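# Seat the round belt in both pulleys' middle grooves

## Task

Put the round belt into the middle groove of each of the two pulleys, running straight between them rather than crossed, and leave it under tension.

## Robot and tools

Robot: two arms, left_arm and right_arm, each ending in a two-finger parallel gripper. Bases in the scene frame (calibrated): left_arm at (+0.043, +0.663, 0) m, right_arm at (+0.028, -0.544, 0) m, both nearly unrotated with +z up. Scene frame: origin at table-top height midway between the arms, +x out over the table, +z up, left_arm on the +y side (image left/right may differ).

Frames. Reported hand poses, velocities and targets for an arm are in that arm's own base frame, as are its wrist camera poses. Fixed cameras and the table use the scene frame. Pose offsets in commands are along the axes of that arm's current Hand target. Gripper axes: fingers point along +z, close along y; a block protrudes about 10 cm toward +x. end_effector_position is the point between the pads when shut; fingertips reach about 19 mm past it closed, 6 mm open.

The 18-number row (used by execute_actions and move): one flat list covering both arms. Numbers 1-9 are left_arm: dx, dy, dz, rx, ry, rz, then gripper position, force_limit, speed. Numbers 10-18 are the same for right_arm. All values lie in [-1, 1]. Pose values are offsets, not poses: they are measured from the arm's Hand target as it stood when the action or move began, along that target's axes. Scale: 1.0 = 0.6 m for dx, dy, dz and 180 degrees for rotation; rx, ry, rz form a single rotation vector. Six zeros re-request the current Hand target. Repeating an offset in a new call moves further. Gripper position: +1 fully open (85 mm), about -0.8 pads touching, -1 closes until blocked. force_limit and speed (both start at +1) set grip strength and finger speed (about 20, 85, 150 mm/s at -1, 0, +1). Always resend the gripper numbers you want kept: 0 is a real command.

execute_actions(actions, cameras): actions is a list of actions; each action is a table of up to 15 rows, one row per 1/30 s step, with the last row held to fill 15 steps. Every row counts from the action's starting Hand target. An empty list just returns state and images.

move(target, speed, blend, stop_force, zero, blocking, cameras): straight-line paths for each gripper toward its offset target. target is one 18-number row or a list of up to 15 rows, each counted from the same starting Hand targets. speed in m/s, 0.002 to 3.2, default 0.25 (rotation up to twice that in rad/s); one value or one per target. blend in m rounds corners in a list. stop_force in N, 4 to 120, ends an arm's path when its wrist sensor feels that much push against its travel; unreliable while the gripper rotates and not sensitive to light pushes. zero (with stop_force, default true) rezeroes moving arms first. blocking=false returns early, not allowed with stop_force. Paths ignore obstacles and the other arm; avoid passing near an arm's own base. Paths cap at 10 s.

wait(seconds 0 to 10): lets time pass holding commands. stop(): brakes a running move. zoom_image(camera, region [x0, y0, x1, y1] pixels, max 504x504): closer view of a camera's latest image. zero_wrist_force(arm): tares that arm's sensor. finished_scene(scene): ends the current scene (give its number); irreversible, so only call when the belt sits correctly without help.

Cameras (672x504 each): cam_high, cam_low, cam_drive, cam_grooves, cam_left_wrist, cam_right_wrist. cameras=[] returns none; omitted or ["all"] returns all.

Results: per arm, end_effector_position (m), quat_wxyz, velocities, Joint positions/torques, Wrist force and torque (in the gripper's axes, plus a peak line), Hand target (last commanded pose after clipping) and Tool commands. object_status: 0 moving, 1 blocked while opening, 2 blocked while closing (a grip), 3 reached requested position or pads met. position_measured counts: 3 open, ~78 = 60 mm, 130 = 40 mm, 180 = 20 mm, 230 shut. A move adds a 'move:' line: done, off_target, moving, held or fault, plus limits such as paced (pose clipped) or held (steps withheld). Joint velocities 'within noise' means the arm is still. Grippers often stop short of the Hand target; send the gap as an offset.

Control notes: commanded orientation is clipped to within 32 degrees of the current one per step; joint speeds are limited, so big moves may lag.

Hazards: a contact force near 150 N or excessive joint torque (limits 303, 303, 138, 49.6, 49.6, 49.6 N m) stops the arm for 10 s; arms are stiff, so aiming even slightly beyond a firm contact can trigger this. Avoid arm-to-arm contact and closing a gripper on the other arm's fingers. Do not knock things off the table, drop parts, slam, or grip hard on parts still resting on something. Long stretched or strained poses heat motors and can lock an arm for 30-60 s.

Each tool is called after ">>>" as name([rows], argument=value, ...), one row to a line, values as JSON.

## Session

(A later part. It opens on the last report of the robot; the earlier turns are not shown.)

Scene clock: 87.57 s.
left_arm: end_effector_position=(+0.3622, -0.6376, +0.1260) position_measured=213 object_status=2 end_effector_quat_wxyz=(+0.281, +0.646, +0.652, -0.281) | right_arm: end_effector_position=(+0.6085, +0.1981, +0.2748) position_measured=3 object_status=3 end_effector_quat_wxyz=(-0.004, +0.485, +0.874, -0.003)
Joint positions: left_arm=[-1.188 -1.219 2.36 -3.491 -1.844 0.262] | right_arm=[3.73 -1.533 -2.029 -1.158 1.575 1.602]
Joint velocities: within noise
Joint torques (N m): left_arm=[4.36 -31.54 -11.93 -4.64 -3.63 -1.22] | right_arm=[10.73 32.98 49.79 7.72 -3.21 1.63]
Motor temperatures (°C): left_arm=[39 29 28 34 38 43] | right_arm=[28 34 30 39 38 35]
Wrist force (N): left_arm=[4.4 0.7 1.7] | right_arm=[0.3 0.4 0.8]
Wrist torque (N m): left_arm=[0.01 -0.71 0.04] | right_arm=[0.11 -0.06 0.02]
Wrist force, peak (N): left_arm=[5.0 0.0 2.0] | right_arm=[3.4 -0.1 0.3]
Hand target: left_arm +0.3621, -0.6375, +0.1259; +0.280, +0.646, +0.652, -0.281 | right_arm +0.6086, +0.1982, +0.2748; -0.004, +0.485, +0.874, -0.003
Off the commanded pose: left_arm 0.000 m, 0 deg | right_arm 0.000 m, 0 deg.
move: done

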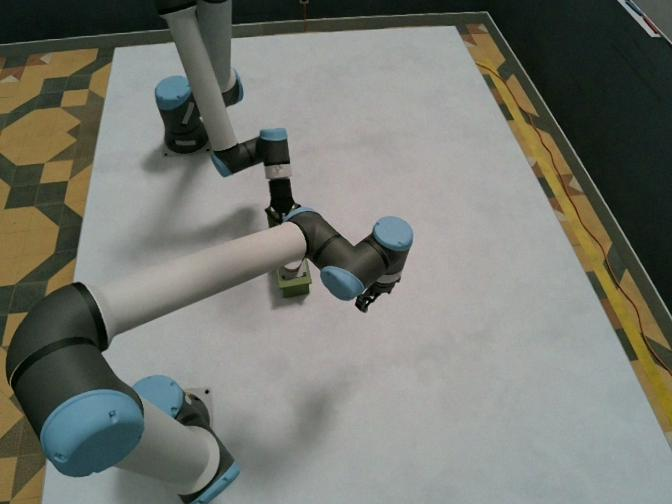

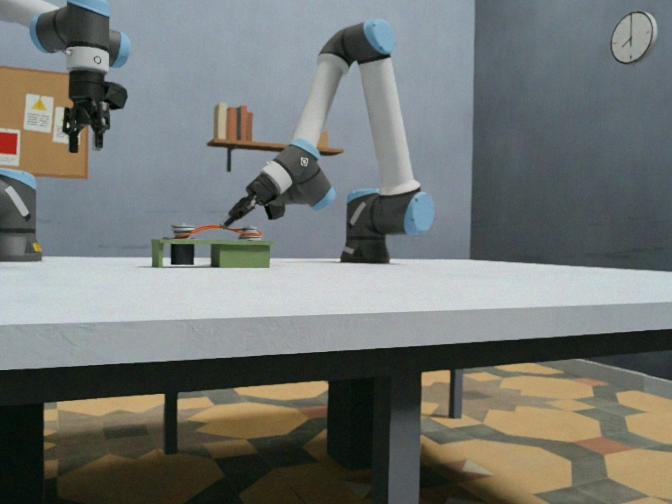

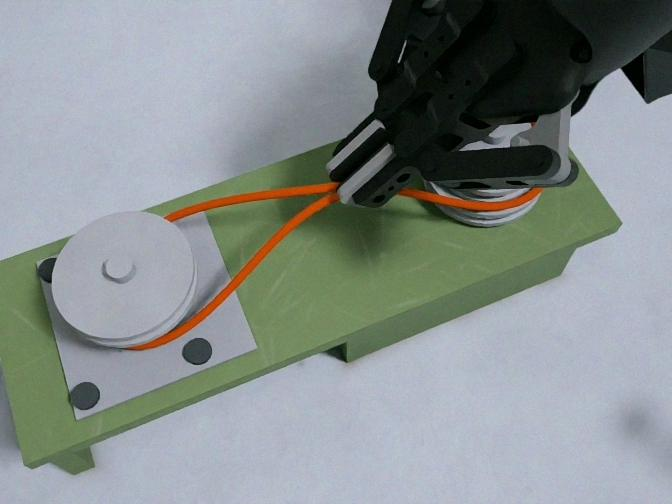

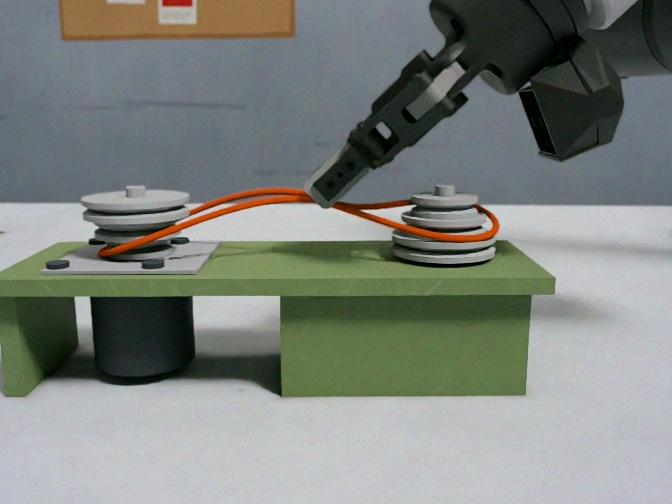

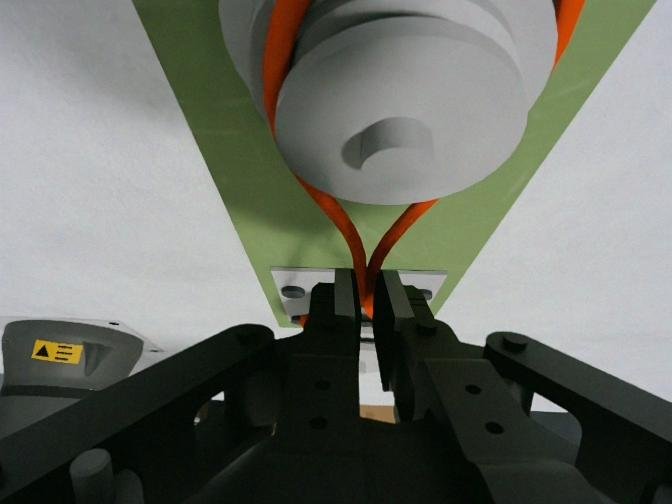

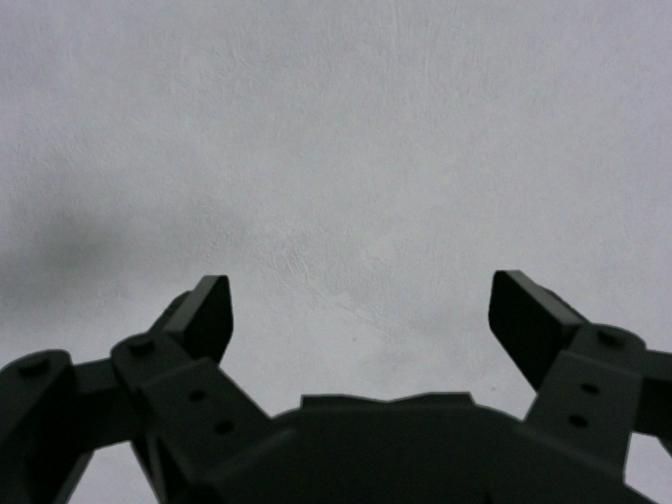

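>>> move(target=[0,0,0,0,0,0,-1,-0.3,-0.6,0.602,-0.0585,0.1117,0.0517,-0.183,-0.805,1,1,1], speed=0.3)

Scene clock: 92.60 s.
left_arm: end_effector_position=(+0.3621, -0.6375, +0.1258) position_measured=213 object_status=2 end_effector_quat_wxyz=(+0.280, +0.646, +0.652, -0.281) | right_arm: end_effector_position=(+0.3872, +0.4861, +0.2095) position_measured=3 object_status=3 end_effector_quat_wxyz=(-0.154, +0.690, -0.690, +0.153)
Joint positions: left_arm=[-1.188 -1.219 2.36 -3.491 -1.844 0.262] | right_arm=[4.53 -1.478 -2.288 -0.861 1.141 -0.201]
Joint velocities: within noise
Joint torques (N m): left_arm=[11.92 -37.08 -23.52 -6.25 -3.07 -2.45] | right_arm=[5.91 52.14 46.49 3.06 1.97 -2.28]
Motor temperatures (°C): left_arm=[39 29 28 34 38 43] | right_arm=[28 34 30 39 38 35]
Wrist force (N): left_arm=[4.7 0.9 1.9] | right_arm=[0.0 0.3 0.8]
Wrist torque (N m): left_arm=[0.02 -0.74 0.05] | right_arm=[0.15 -0.06 -0.07]
Wrist force, peak (N): left_arm=[4.7 0.9 2.1] | right_arm=[-0.1 0.2 1.5]
Hand target: left_arm +0.3621, -0.6375, +0.1259; +0.280, +0.646, +0.652, -0.281 | right_arm +0.3872, +0.4861, +0.2096; -0.154, +0.690, -0.690, +0.153
Off the commanded pose: left_arm 0.000 m, 0 deg | right_arm 0.000 m, 0 deg.
move: done

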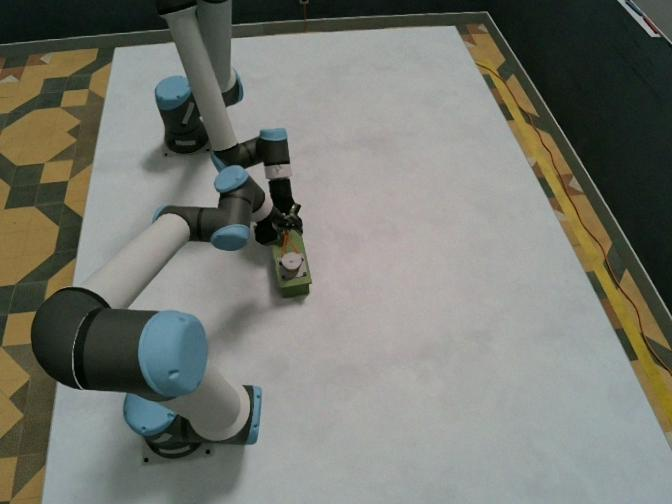

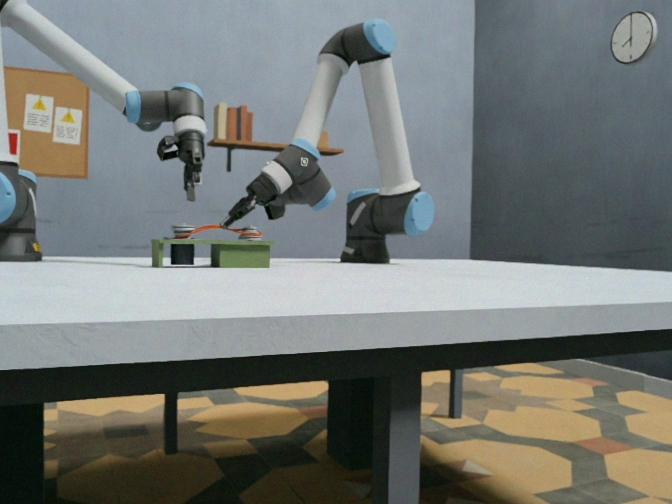

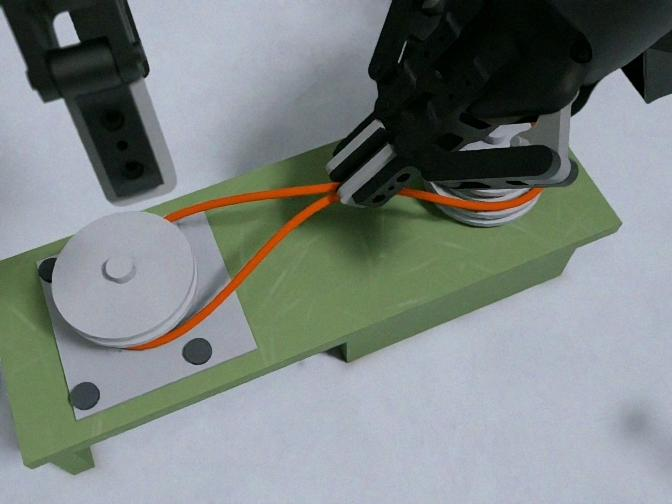

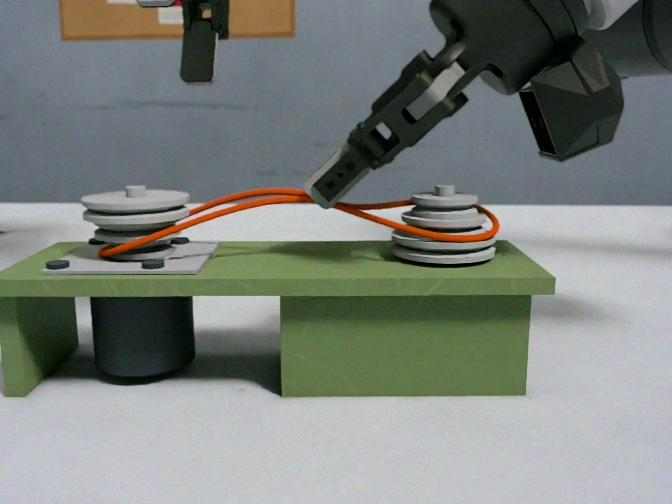

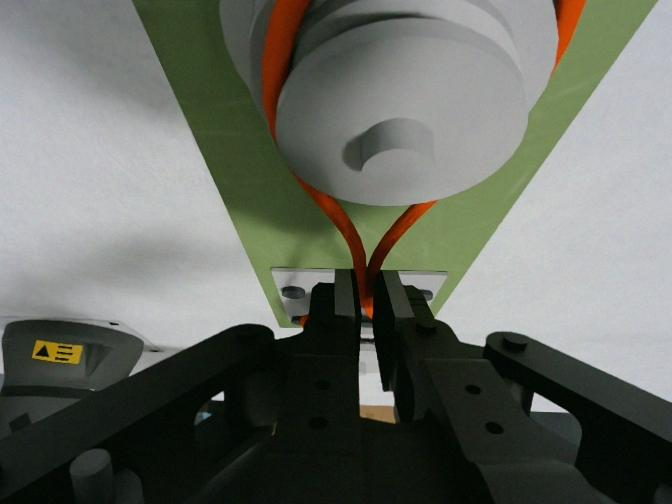

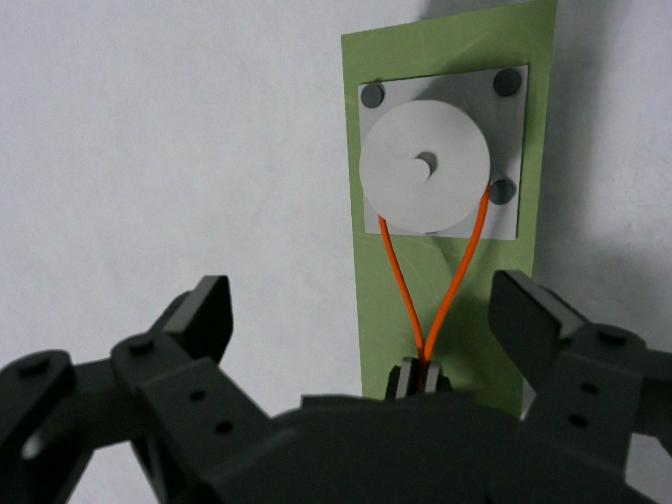

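>>> move(target=[0,0,0,0,0,0,-1,-0.3,-0.6,0,0,0,-0.137,-0.136,0.030,1,1,1], cameras=["cam_right_wrist","cam_drive","cam_grooves"])

Scene clock: 95.13 s.
left_arm: end_effector_position=(+0.3621, -0.6375, +0.1258) position_measured=213 object_status=2 end_effector_quat_wxyz=(+0.280, +0.646, +0.652, -0.281) | right_arm: end_effector_position=(+0.3872, +0.4860, +0.2095) position_measured=3 object_status=3 end_effector_quat_wxyz=(-0.152, +0.691, -0.690, -0.152)
Joint positions: left_arm=[-1.188 -1.219 2.36 -3.491 -1.844 0.262] | right_arm=[4.232 -1.502 -2.345 -0.475 1.767 -0.442]
Joint velocities: within noise
Joint torques (N m): left_arm=[12.3 -36.95 -29.2 -5.89 -3.45 -2.23] | right_arm=[-7.93 49.18 44.66 6.93 3.56 1.67]
Motor temperatures (°C): left_arm=[39 29 28 34 38 43] | right_arm=[28 34 30 39 38 35]
Wrist force (N): left_arm=[4.5 0.6 2.0] | right_arm=[0.1 -0.2 0.3]
Wrist torque (N m): left_arm=[-0.03 -0.72 0.04] | right_arm=[0.01 -0.12 0.05]
Wrist force, peak (N): left_arm=[4.8 1.0 2.0] | right_arm=[0.5 0.2 1.5]
Hand target: left_arm +0.3621, -0.6375, +0.1259; +0.280, +0.646, +0.652, -0.281 | right_arm +0.3872, +0.4861, +0.2096; -0.153, +0.691, -0.690, -0.153
Off the commanded pose: left_arm 0.000 m, 0 deg | right_arm 0.000 m, 0 deg.
move: done
Images, in order (width x height): cam_drive 672x504, cam_grooves 672x504, cam_right_wrist 672x504.

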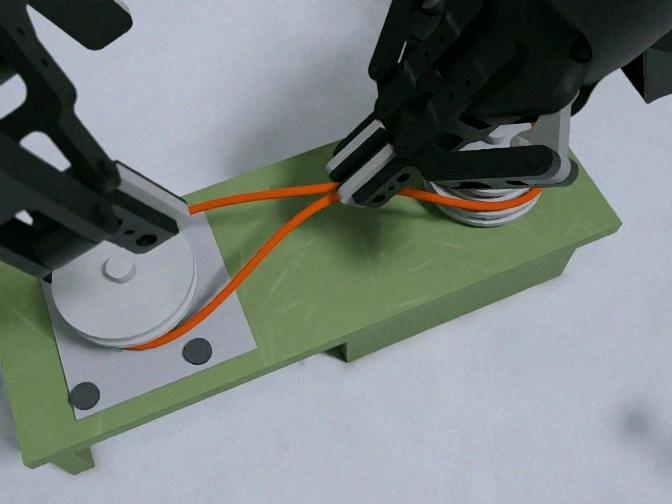

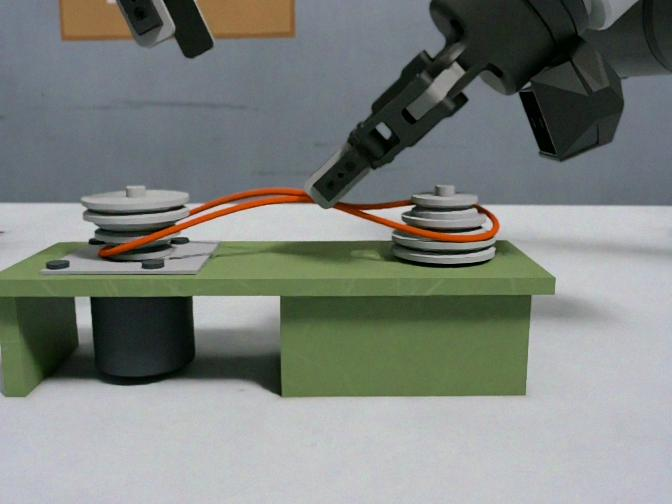

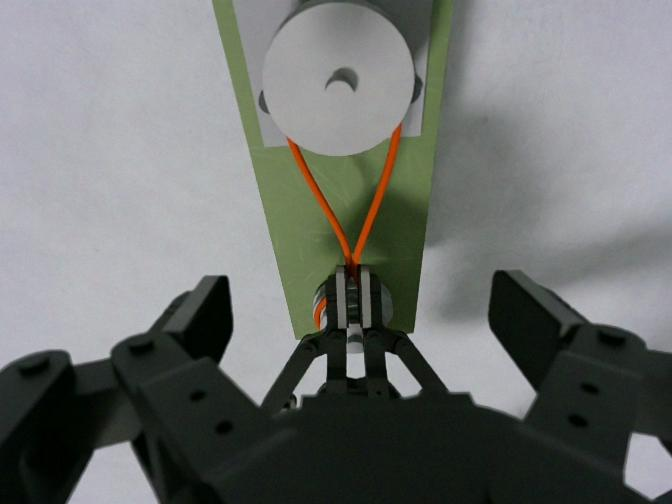

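>>> move([
  [0,0,0,0,0,0,-1,-0.3,-0.6,0.0055,0,0.1694,0,0,0,1,-0.3,-0.6],
  [0,0,0,0,0,0,-1,-0.3,-0.6,0.0055,0,0.1694,0,0,0,-1,-0.3,-0.6],
], speed=0.12, cameras=["cam_right_wrist","cam_drive","cam_grooves"])

Scene clock: 98.63 s.
left_arm: end_effector_position=(+0.3621, -0.6375, +0.1259) position_measured=213 object_status=2 end_effector_quat_wxyz=(+0.280, +0.646, +0.652, -0.281) | right_arm: end_effector_position=(+0.3872, +0.5260, +0.1161) position_measured=222 object_status=2 end_effector_quat_wxyz=(-0.153, +0.691, -0.690, -0.153)
Joint positions: left_arm=[-1.188 -1.219 2.36 -3.491 -1.844 0.262] | right_arm=[4.267 -1.709 -2.369 -0.238 1.754 -0.41]
Joint velocities: within noise
Joint torques (N m): left_arm=[11.14 -37.76 -30.21 -5.47 -3.35 -2.49] | right_arm=[-5.31 28.1 32.71 6.91 3.71 -2.42]
Motor temperatures (°C): left_arm=[39 29 28 34 38 43] | right_arm=[28 34 30 39 38 35]
Wrist force (N): left_arm=[4.1 1.3 3.1] | right_arm=[0.4 0.3 1.0]
Wrist torque (N m): left_arm=[-0.03 -0.75 0.04] | right_arm=[0.03 -0.08 0.03]
Wrist force, peak (N): left_arm=[4.8 1.0 2.0] | right_arm=[0.4 0.1 3.1]
Hand target: left_arm +0.3621, -0.6375, +0.1259; +0.280, +0.646, +0.652, -0.281 | right_arm +0.3872, +0.5259, +0.1161; -0.153, +0.691, -0.690, -0.153
Off the commanded pose: left_arm 0.000 m, 0 deg | right_arm 0.000 m, 0 deg.
move: done
Images, in order (width x height): cam_drive 672x504, cam_grooves 672x504, cam_right_wrist 672x504.

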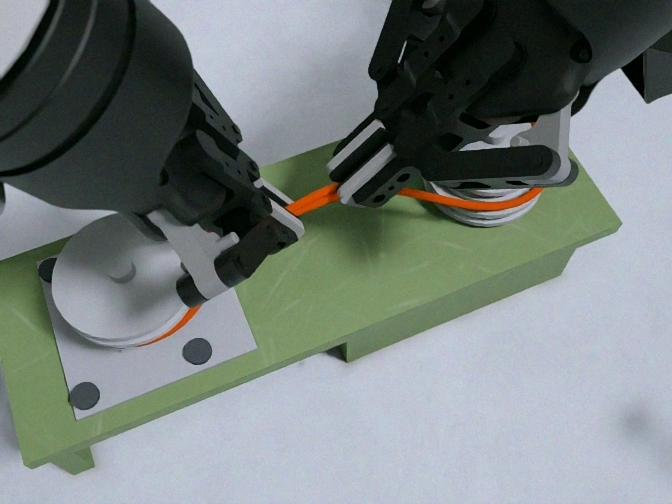

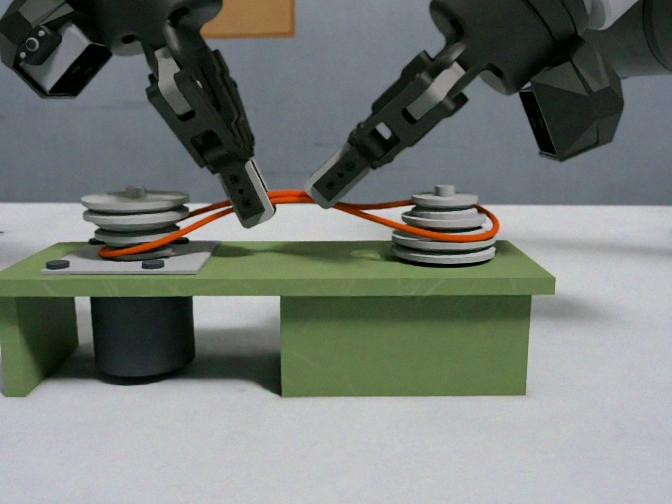

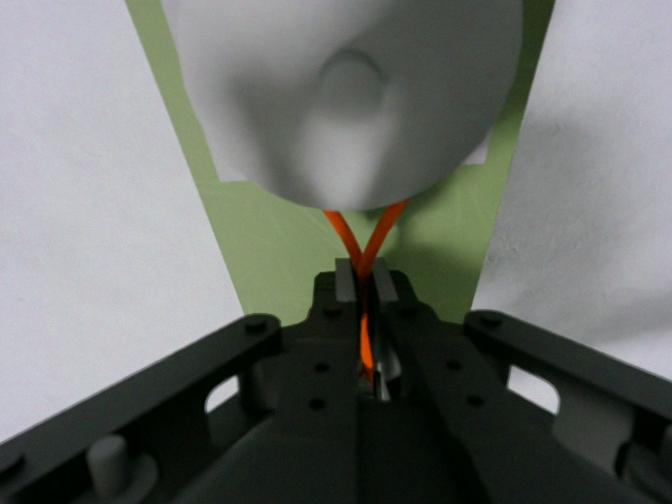

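>>> move([
  [0,0,0,0,0,0,0,-0.3,-0.5,0,0,0,0,0,0,-1,-0.3,-0.6],
  [0,0,-0.2,0,0,0,0,-0.3,-0.5,0,0,0,0,0,0,-1,-0.3,-0.6],
], speed=0.15, cameras=["cam_left_wrist","cam_drive","cam_grooves"])

>>> zoom_image(camera="cam_grooves", region=[300, 120, 540, 290])

Scene clock: 100.83 s.
left_arm: end_effector_position=(+0.3618, -0.5500, +0.2080) position_measured=129 object_status=3 end_effector_quat_wxyz=(+0.280, +0.646, +0.652, -0.281) | right_arm: end_effector_position=(+0.3872, +0.5260, +0.1161) position_measured=222 object_status=2 end_effector_quat_wxyz=(-0.153, +0.691, -0.690, -0.153)
Joint positions: left_arm=[-1.117 -1.478 2.447 -3.303 -1.893 0.315] | right_arm=[4.267 -1.709 -2.369 -0.238 1.754 -0.41]
Joint velocities: within noise
Joint torques (N m): left_arm=[-9.63 -62.22 -41.65 -4.1 1.58 -2.83] | right_arm=[-7.31 30.38 27.22 5.81 3.23 -2.32]
Motor temperatures (°C): left_arm=[39 29 28 34 38 43] | right_arm=[28 34 30 39 38 35]
Wrist force (N): left_arm=[5.1 1.0 1.5] | right_arm=[1.5 0.1 0.8]
Wrist torque (N m): left_arm=[0.07 -0.80 0.02] | right_arm=[0.12 -0.10 0.04]
Wrist force, peak (N): left_arm=[4.7 1.1 4.1] | right_arm=[1.9 -0.4 1.2]
Hand target: left_arm +0.3618, -0.5501, +0.2081; +0.280, +0.646, +0.652, -0.281 | right_arm +0.3872, +0.5259, +0.1161; -0.153, +0.691, -0.690, -0.153
Off the commanded pose: left_arm 0.000 m, 0 deg | right_arm 0.000 m, 0 deg.
move: done
Images, in order (width x height): cam_drive 672x504, cam_grooves 672x504, cam_left_wrist 672x504.

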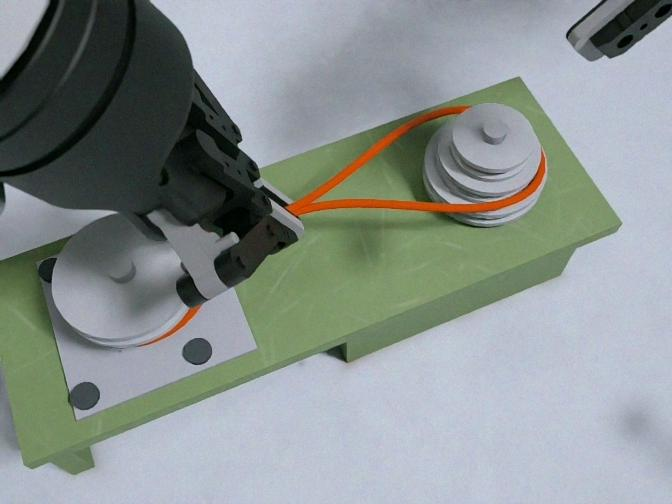

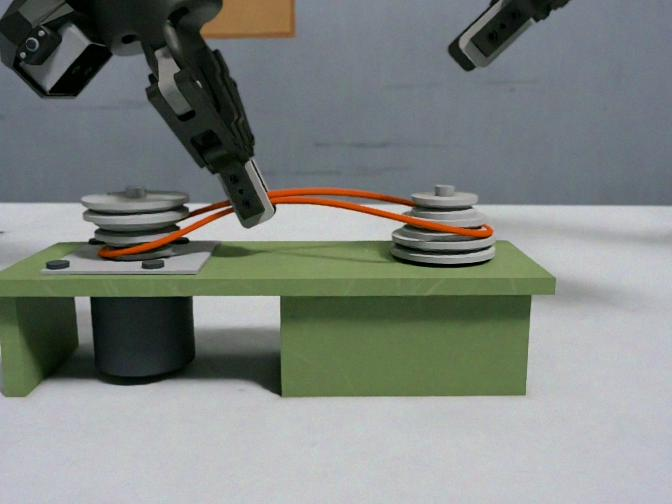

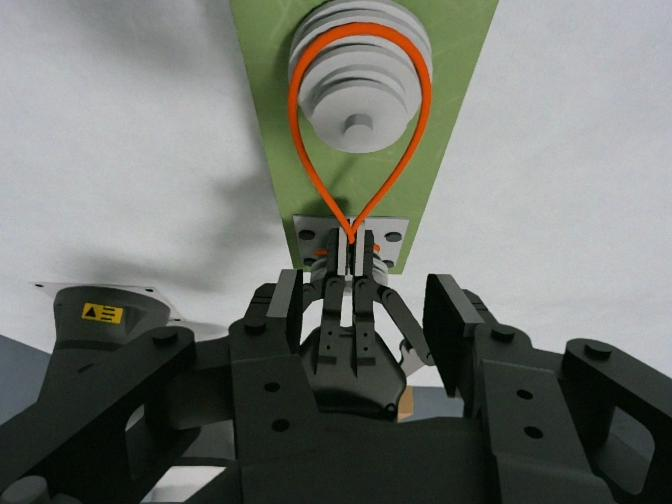

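Scaled by 2.100 from the camera's 672x504 image, which has a finer 960x720 frame.

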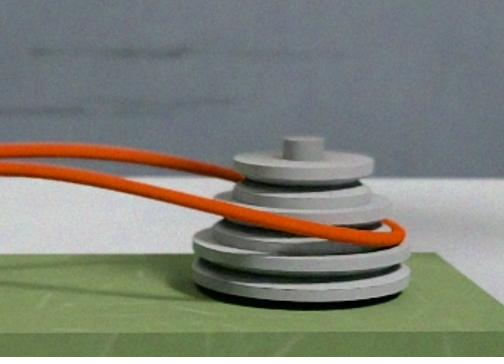

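>>> move([
  [0,0,0,0,0,0,0,-0.3,-0.5,0.0106,0,0.0227,0,0,0,-1,-0.3,-0.6],
  [0,0,0,0,0,0,0,-0.3,-0.5,0.0287,0,0.0142,0,0,0,-1,-0.3,-0.6],
], speed=0.06, cameras=["cam_left_wrist","cam_drive","cam_grooves"])

>>> zoom_image(camera="cam_grooves", region=[300, 120, 540, 290])

>>> zoom_image(camera="cam_left_wrist", region=[220, 0, 500, 250])

Scene clock: 101.77 s.
left_arm: end_effector_position=(+0.3618, -0.5501, +0.2081) position_measured=129 object_status=3 end_effector_quat_wxyz=(+0.280, +0.646, +0.652, -0.281) | right_arm: end_effector_position=(+0.3871, +0.5139, +0.1011) position_measured=222 object_status=2 end_effector_quat_wxyz=(-0.153, +0.691, -0.690, -0.153) end_effector_velocity=(+0.000, +0.004, +0.000) end_effector_angular_velocity=(+0.000, +0.001, +0.000)
Joint positions: left_arm=[-1.117 -1.478 2.447 -3.303 -1.893 0.315] | right_arm=[4.257 -1.725 -2.394 -0.199 1.758 -0.42]
Joint velocities: left_arm=[within noise] | right_arm=[0.003 -0.004 0.005 -0.001 0 0.003]
Joint torques (N m): left_arm=[-14.92 -61.06 -39.76 -4.27 1.6 -2.78] | right_arm=[8.51 28.29 26.97 -0.15 -4.52 3.58]
Motor temperatures (°C): left_arm=[39 29 28 34 38 43] | right_arm=[28 34 30 39 38 35]
Wrist force (N): left_arm=[4.8 0.8 1.5] | right_arm=[-12.3 0.7 7.6]
Wrist torque (N m): left_arm=[0.04 -0.76 0.03] | right_arm=[0.08 -0.24 0.04]
Wrist force, peak (N): left_arm=[5.2 1.2 1.3] | right_arm=[-15.1 0.9 8.4]
Hand target: left_arm +0.3618, -0.5501, +0.2081; +0.280, +0.646, +0.652, -0.281 | right_arm +0.3872, +0.5139, +0.1011; -0.153, +0.691, -0.690, -0.153
Off the commanded pose: left_arm 0.000 m, 0 deg | right_arm 0.000 m, 0 deg.
move: done
Images, in order (width x height): cam_drive 672x504, cam_grooves 672x504, cam_left_wrist 672x504.

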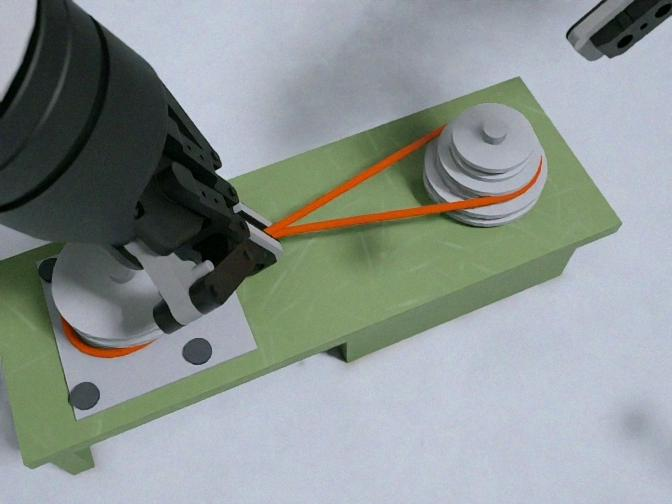

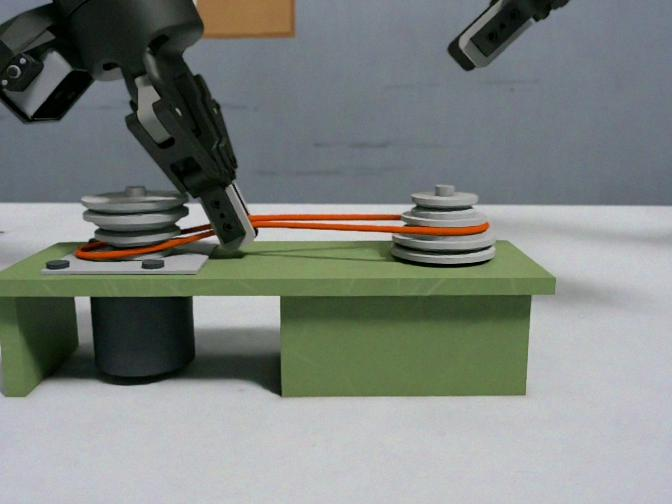

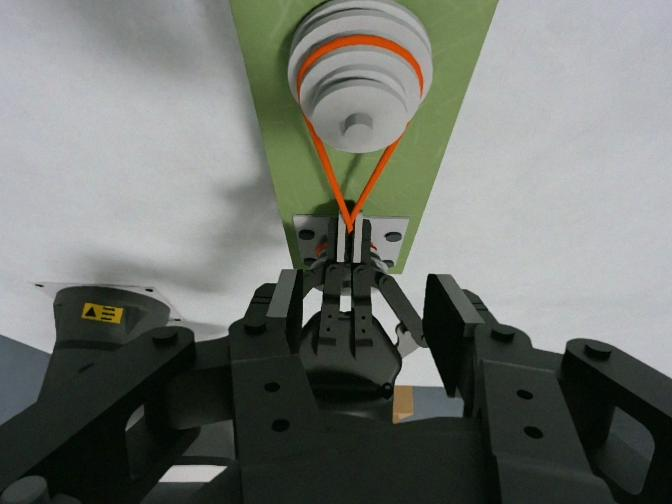

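Scaled by 2.100 from the camera's 672x504 image, which has a finer 960x720 frame.

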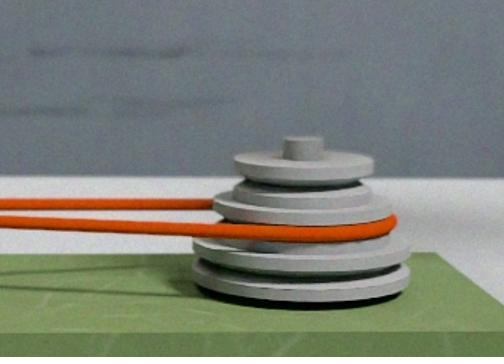

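Scaled by 1.800 from the camera's 672x504 image, which has a finer 960x720 frame.

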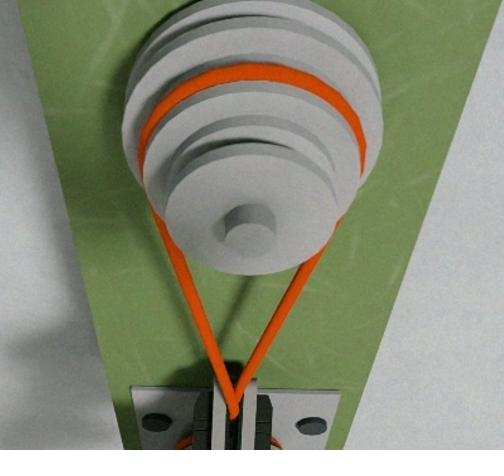

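>>> move(target=[0,0,0,0,0,0,0,-0.3,-0.5,0,0,-0.01,0,0.17,0,-1,-0.3,-0.6], speed=0.15, cameras=["cam_right_wrist","cam_drive","cam_grooves"])

>>> zoom_image(camera="cam_grooves", region=[40, 120, 280, 290])

Scene clock: 104.67 s.
left_arm: end_effector_position=(+0.3618, -0.5501, +0.2081) position_measured=129 object_status=3 end_effector_quat_wxyz=(+0.280, +0.646, +0.652, -0.281) | right_arm: end_effector_position=(+0.3872, +0.5114, +0.1064) position_measured=222 object_status=2 end_effector_quat_wxyz=(+0.035, +0.707, -0.706, +0.035)
Joint positions: left_arm=[-1.117 -1.478 2.447 -3.303 -1.893 0.315] | right_arm=[4.355 -1.733 -2.148 -0.924 1.536 -0.356]
Joint velocities: within noise
Joint torques (N m): left_arm=[-14.45 -61.38 -33.58 -6.3 1.22 -2.64] | right_arm=[-16.75 69.41 15.77 -8.24 -1.45 -2.49]
Motor temperatures (°C): left_arm=[39 29 28 34 38 43] | right_arm=[28 34 30 39 38 35]
Wrist force (N): left_arm=[4.7 0.7 1.3] | right_arm=[-35.7 1.7 0.5]
Wrist torque (N m): left_arm=[0.01 -0.74 0.03] | right_arm=[0.02 -0.63 0.01]
Wrist force, peak (N): left_arm=[5.2 0.8 1.3] | right_arm=[-36.5 2.1 0.2]
Hand target: left_arm +0.3618, -0.5501, +0.2081; +0.280, +0.646, +0.652, -0.281 | right_arm +0.3872, +0.5114, +0.1065; +0.035, +0.707, -0.706, +0.035
Off the commanded pose: left_arm 0.000 m, 0 deg | right_arm 0.000 m, 0 deg.
move: done
Images, in order (width x height): cam_drive 672x504, cam_grooves 672x504, cam_right_wrist 672x504.

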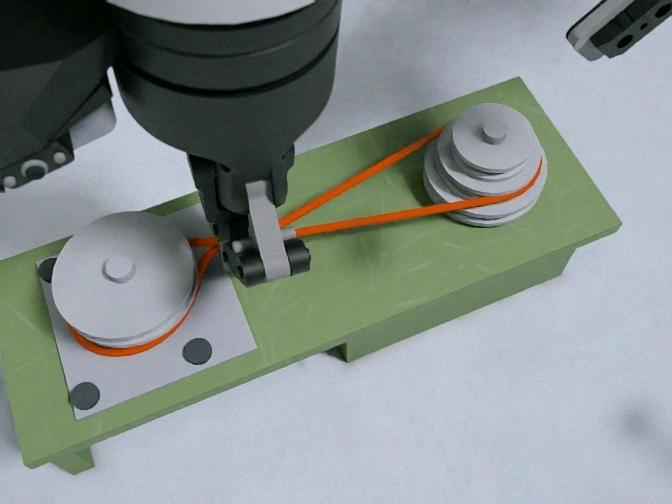

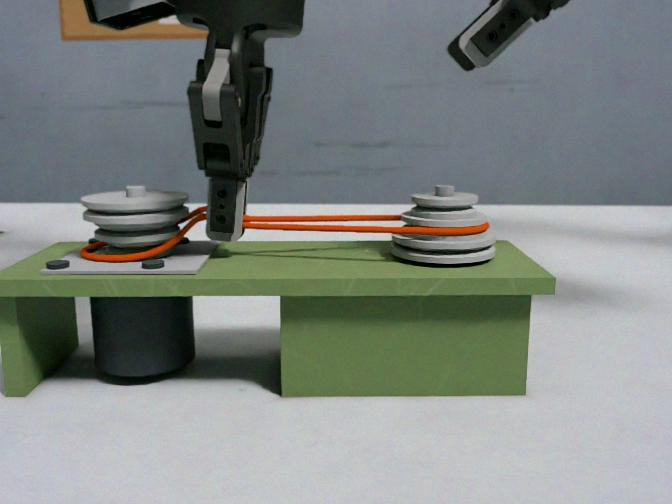

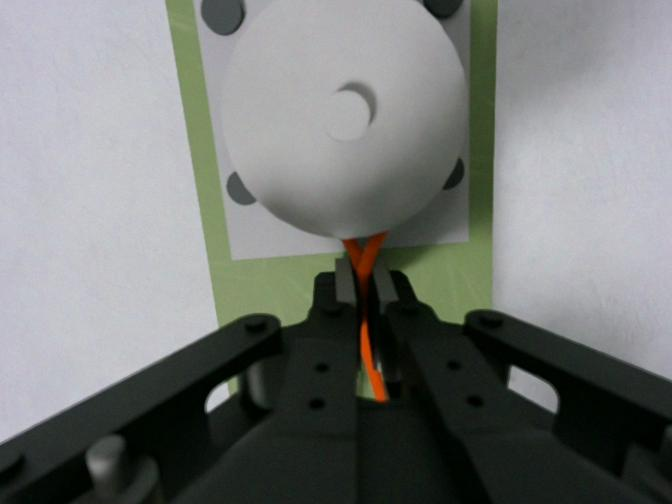

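Scaled by 2.100 from the camera's 672x504 image, which has a finer 960x720 frame.

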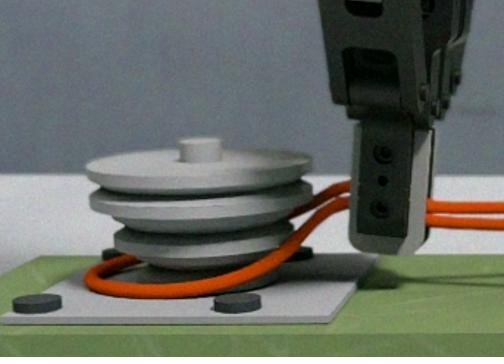

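>>> move(target=[0,0,0,0,0,0,0,-0.3,-0.5,0.0077,0,-0.0093,0,0.13,0,-1,-0.3,-0.6], speed=0.12, cameras=["cam_right_wrist","cam_drive","cam_grooves"])

>>> zoom_image(camera="cam_grooves", region=[40, 120, 280, 290])

Scene clock: 107.07 s.
left_arm: end_effector_position=(+0.3618, -0.5501, +0.2081) position_measured=129 object_status=3 end_effector_quat_wxyz=(+0.280, +0.646, +0.652, -0.281) | right_arm: end_effector_position=(+0.3872, +0.5074, +0.1125) position_measured=222 object_status=2 end_effector_quat_wxyz=(+0.177, +0.685, -0.684, +0.178)
Joint positions: left_arm=[-1.117 -1.478 2.447 -3.303 -1.893 0.315] | right_arm=[4.406 -1.861 -1.942 -1.397 1.423 -0.271]
Joint velocities: within noise
Joint torques (N m): left_arm=[-12.77 -59.61 -27.09 -5.79 1.13 -2.34] | right_arm=[-30 78.34 0.79 -18.02 -3 -2.96]
Motor temperatures (°C): left_arm=[39 29 28 34 38 43] | right_arm=[28 34 30 39 38 35]
Wrist force (N): left_arm=[4.8 0.6 1.4] | right_arm=[-60.4 3.2 -21.3]
Wrist torque (N m): left_arm=[0.01 -0.76 0.02] | right_arm=[-0.04 -1.14 -0.07]
Wrist force, peak (N): left_arm=[5.1 0.7 1.4] | right_arm=[-62.9 3.4 -20.3]
Hand target: left_arm +0.3618, -0.5501, +0.2081; +0.280, +0.646, +0.652, -0.281 | right_arm +0.3872, +0.5073, +0.1125; +0.177, +0.685, -0.684, +0.178
Off the commanded pose: left_arm 0.000 m, 0 deg | right_arm 0.000 m, 0 deg.
move: done
Images, in order (width x height): cam_drive 672x504, cam_grooves 672x504, cam_right_wrist 672x504.

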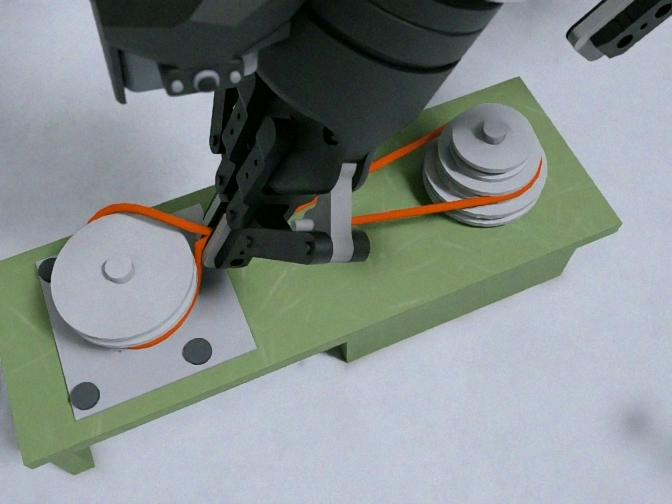

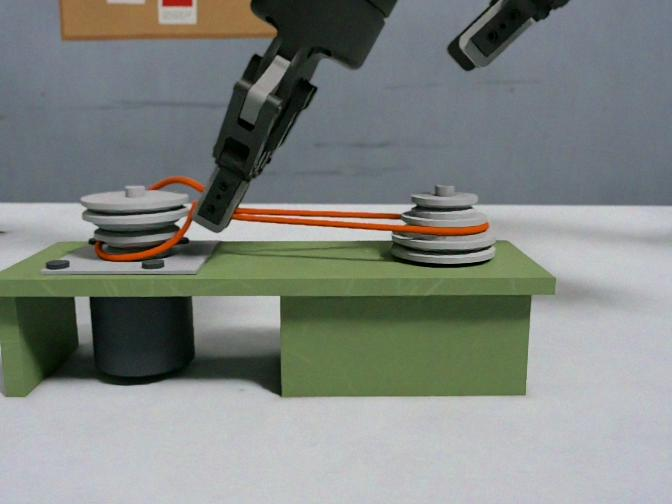

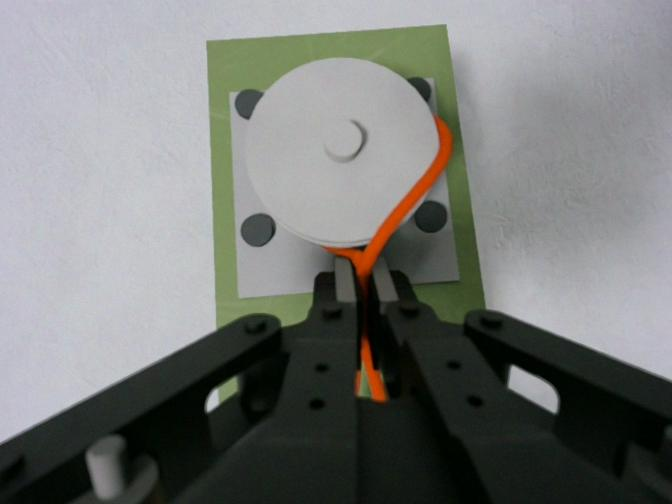

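Scaled by 2.100 from the camera's 672x504 image, which has a finer 960x720 frame.

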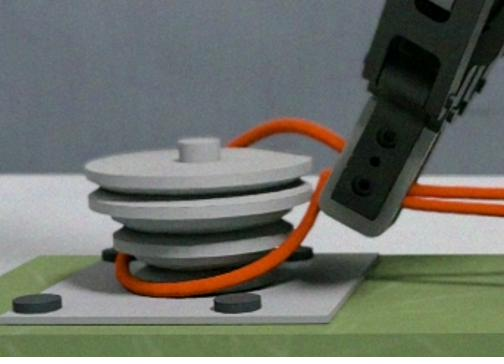

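>>> move(target=[0,0,0,0,0,0,0,-0.3,-0.5,0,0,0.0,0.097,-0.067,0.054,-1,-0.3,-0.6], speed=0.12, cameras=["cam_right_wrist","cam_drive","cam_grooves"])

>>> zoom_image(camera="cam_grooves", region=[40, 120, 280, 290])

Scene clock: 109.73 s.
left_arm: end_effector_position=(+0.3618, -0.5501, +0.2081) position_measured=129 object_status=3 end_effector_quat_wxyz=(+0.280, +0.646, +0.652, -0.281) | right_arm: end_effector_position=(+0.3871, +0.5073, +0.1126) position_measured=222 object_status=2 end_effector_quat_wxyz=(+0.016, -0.658, +0.719, -0.221)
Joint positions: left_arm=[-1.117 -1.478 2.447 -3.303 -1.893 0.315] | right_arm=[4.512 -1.738 -2.147 -1.075 1.195 -0.065]
Joint velocities: within noise
Joint torques (N m): left_arm=[-10.1 -59.82 -23.02 -5.63 0.54 -2.3] | right_arm=[-20.43 34.45 5.8 -10.39 -2.55 -0.94]
Motor temperatures (°C): left_arm=[39 29 28 34 38 43] | right_arm=[28 34 30 39 38 35]
Wrist force (N): left_arm=[4.9 0.7 1.4] | right_arm=[-51.5 6.4 -12.1]
Wrist torque (N m): left_arm=[0.03 -0.76 0.02] | right_arm=[-0.08 -0.82 -0.17]
Wrist force, peak (N): left_arm=[5.1 0.9 1.6] | right_arm=[-62.4 3.1 -21.2]
Hand target: left_arm +0.3618, -0.5501, +0.2081; +0.280, +0.646, +0.652, -0.281 | right_arm +0.3872, +0.5073, +0.1125; +0.016, -0.658, +0.719, -0.221
Off the commanded pose: left_arm 0.000 m, 0 deg | right_arm 0.000 m, 0 deg.
move: done
Images, in order (width x height): cam_drive 672x504, cam_grooves 672x504, cam_right_wrist 672x504.

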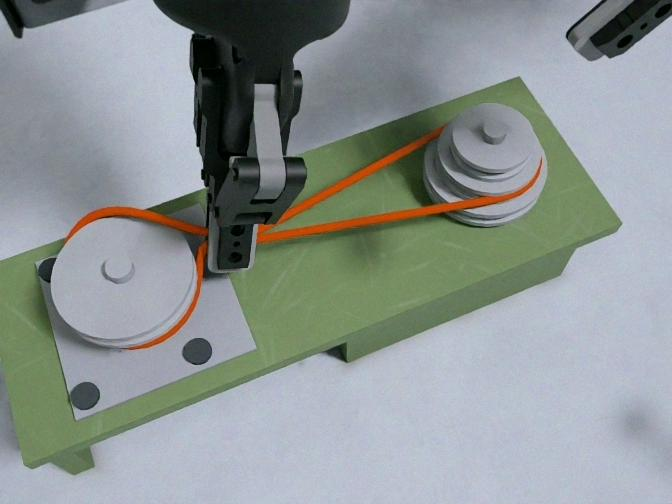

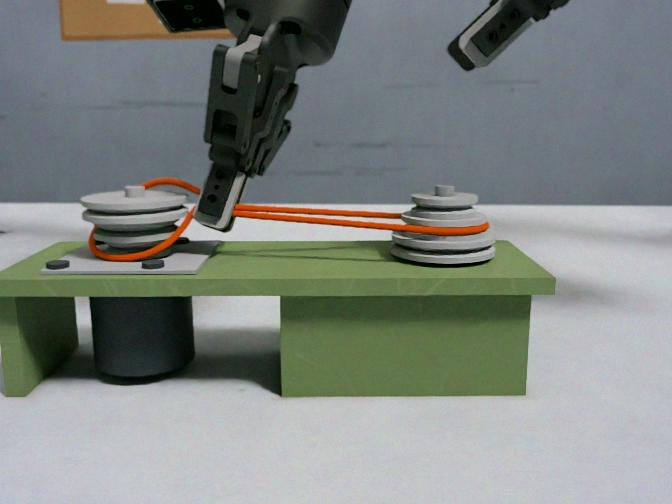

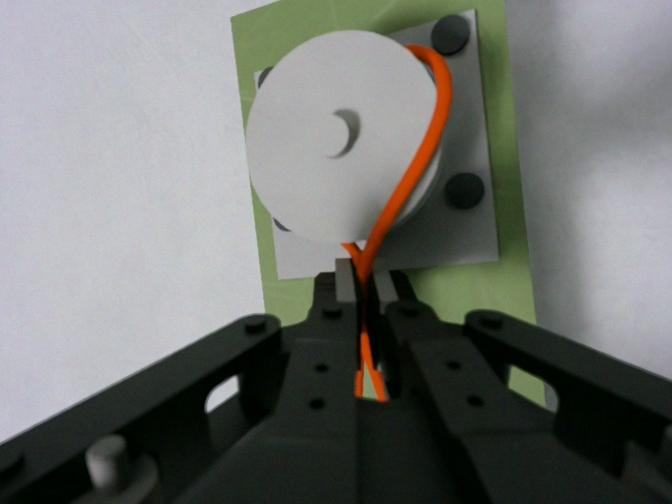

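Scaled by 2.100 from the camera's 672x504 image, which has a finer 960x720 frame.

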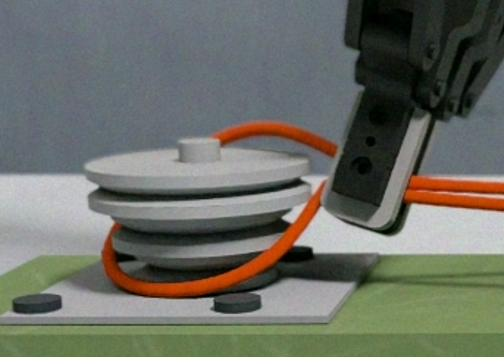

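>>> move(target=[0,0,0,0,0,0,0,-0.3,-0.5,-0.009,0.0183,0.0088,0.106,-0.004,0.033,-1,-0.3,-0.6], speed=0.12, cameras=["cam_right_wrist","cam_drive","cam_grooves"])

>>> zoom_image(camera="cam_grooves", region=[40, 120, 280, 290])

Scene clock: 111.80 s.
left_arm: end_effector_position=(+0.3618, -0.5501, +0.2081) position_measured=129 object_status=3 end_effector_quat_wxyz=(+0.280, +0.646, +0.652, -0.281) | right_arm: end_effector_position=(+0.3792, +0.5112, +0.1025) position_measured=222 object_status=2 end_effector_quat_wxyz=(+0.141, -0.610, +0.706, -0.332)
Joint positions: left_arm=[-1.117 -1.478 2.447 -3.303 -1.893 0.315] | right_arm=[4.656 -1.762 -2.231 -1.061 0.903 0.208]
Joint velocities: within noise
Joint torques (N m): left_arm=[-10.36 -58.99 -23.47 -5.14 -0.12 -2.27] | right_arm=[-6.44 67.48 18.25 -0.95 -0.14 1.1]
Motor temperatures (°C): left_arm=[39 29 28 34 38 43] | right_arm=[28 34 30 39 38 35]
Wrist force (N): left_arm=[4.6 0.7 1.2] | right_arm=[-29.1 0.8 -8.1]
Wrist torque (N m): left_arm=[0.02 -0.72 0.03] | right_arm=[-0.09 -0.57 -0.21]
Wrist force, peak (N): left_arm=[5.1 0.9 1.5] | right_arm=[-51.7 6.3 -12.2]
Hand target: left_arm +0.3618, -0.5501, +0.2081; +0.280, +0.646, +0.652, -0.281 | right_arm +0.3792, +0.5113, +0.1026; +0.141, -0.610, +0.706, -0.332
Off the commanded pose: left_arm 0.000 m, 0 deg | right_arm 0.000 m, 0 deg.
move: done
Images, in order (width x height): cam_drive 672x504, cam_grooves 672x504, cam_right_wrist 672x504.

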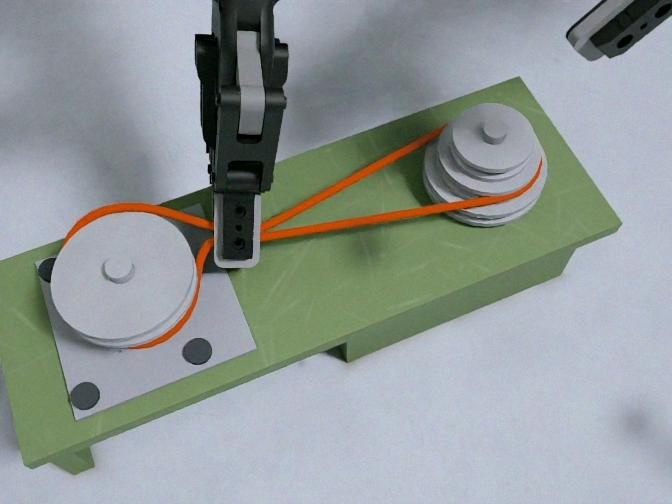

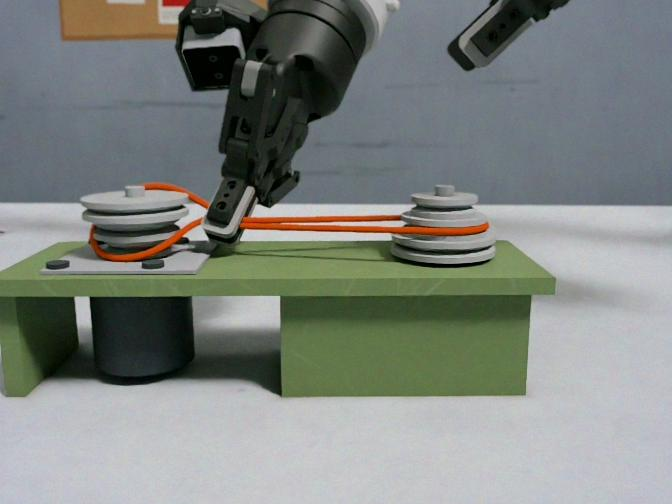

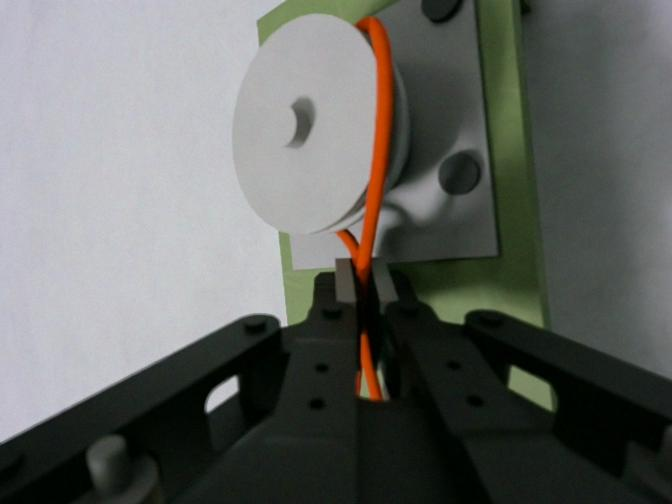

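Scaled by 2.100 from the camera's 672x504 image, which has a finer 960x720 frame.

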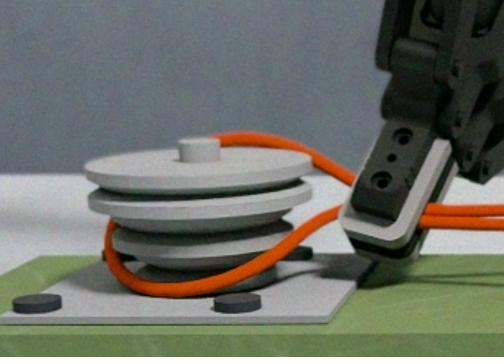

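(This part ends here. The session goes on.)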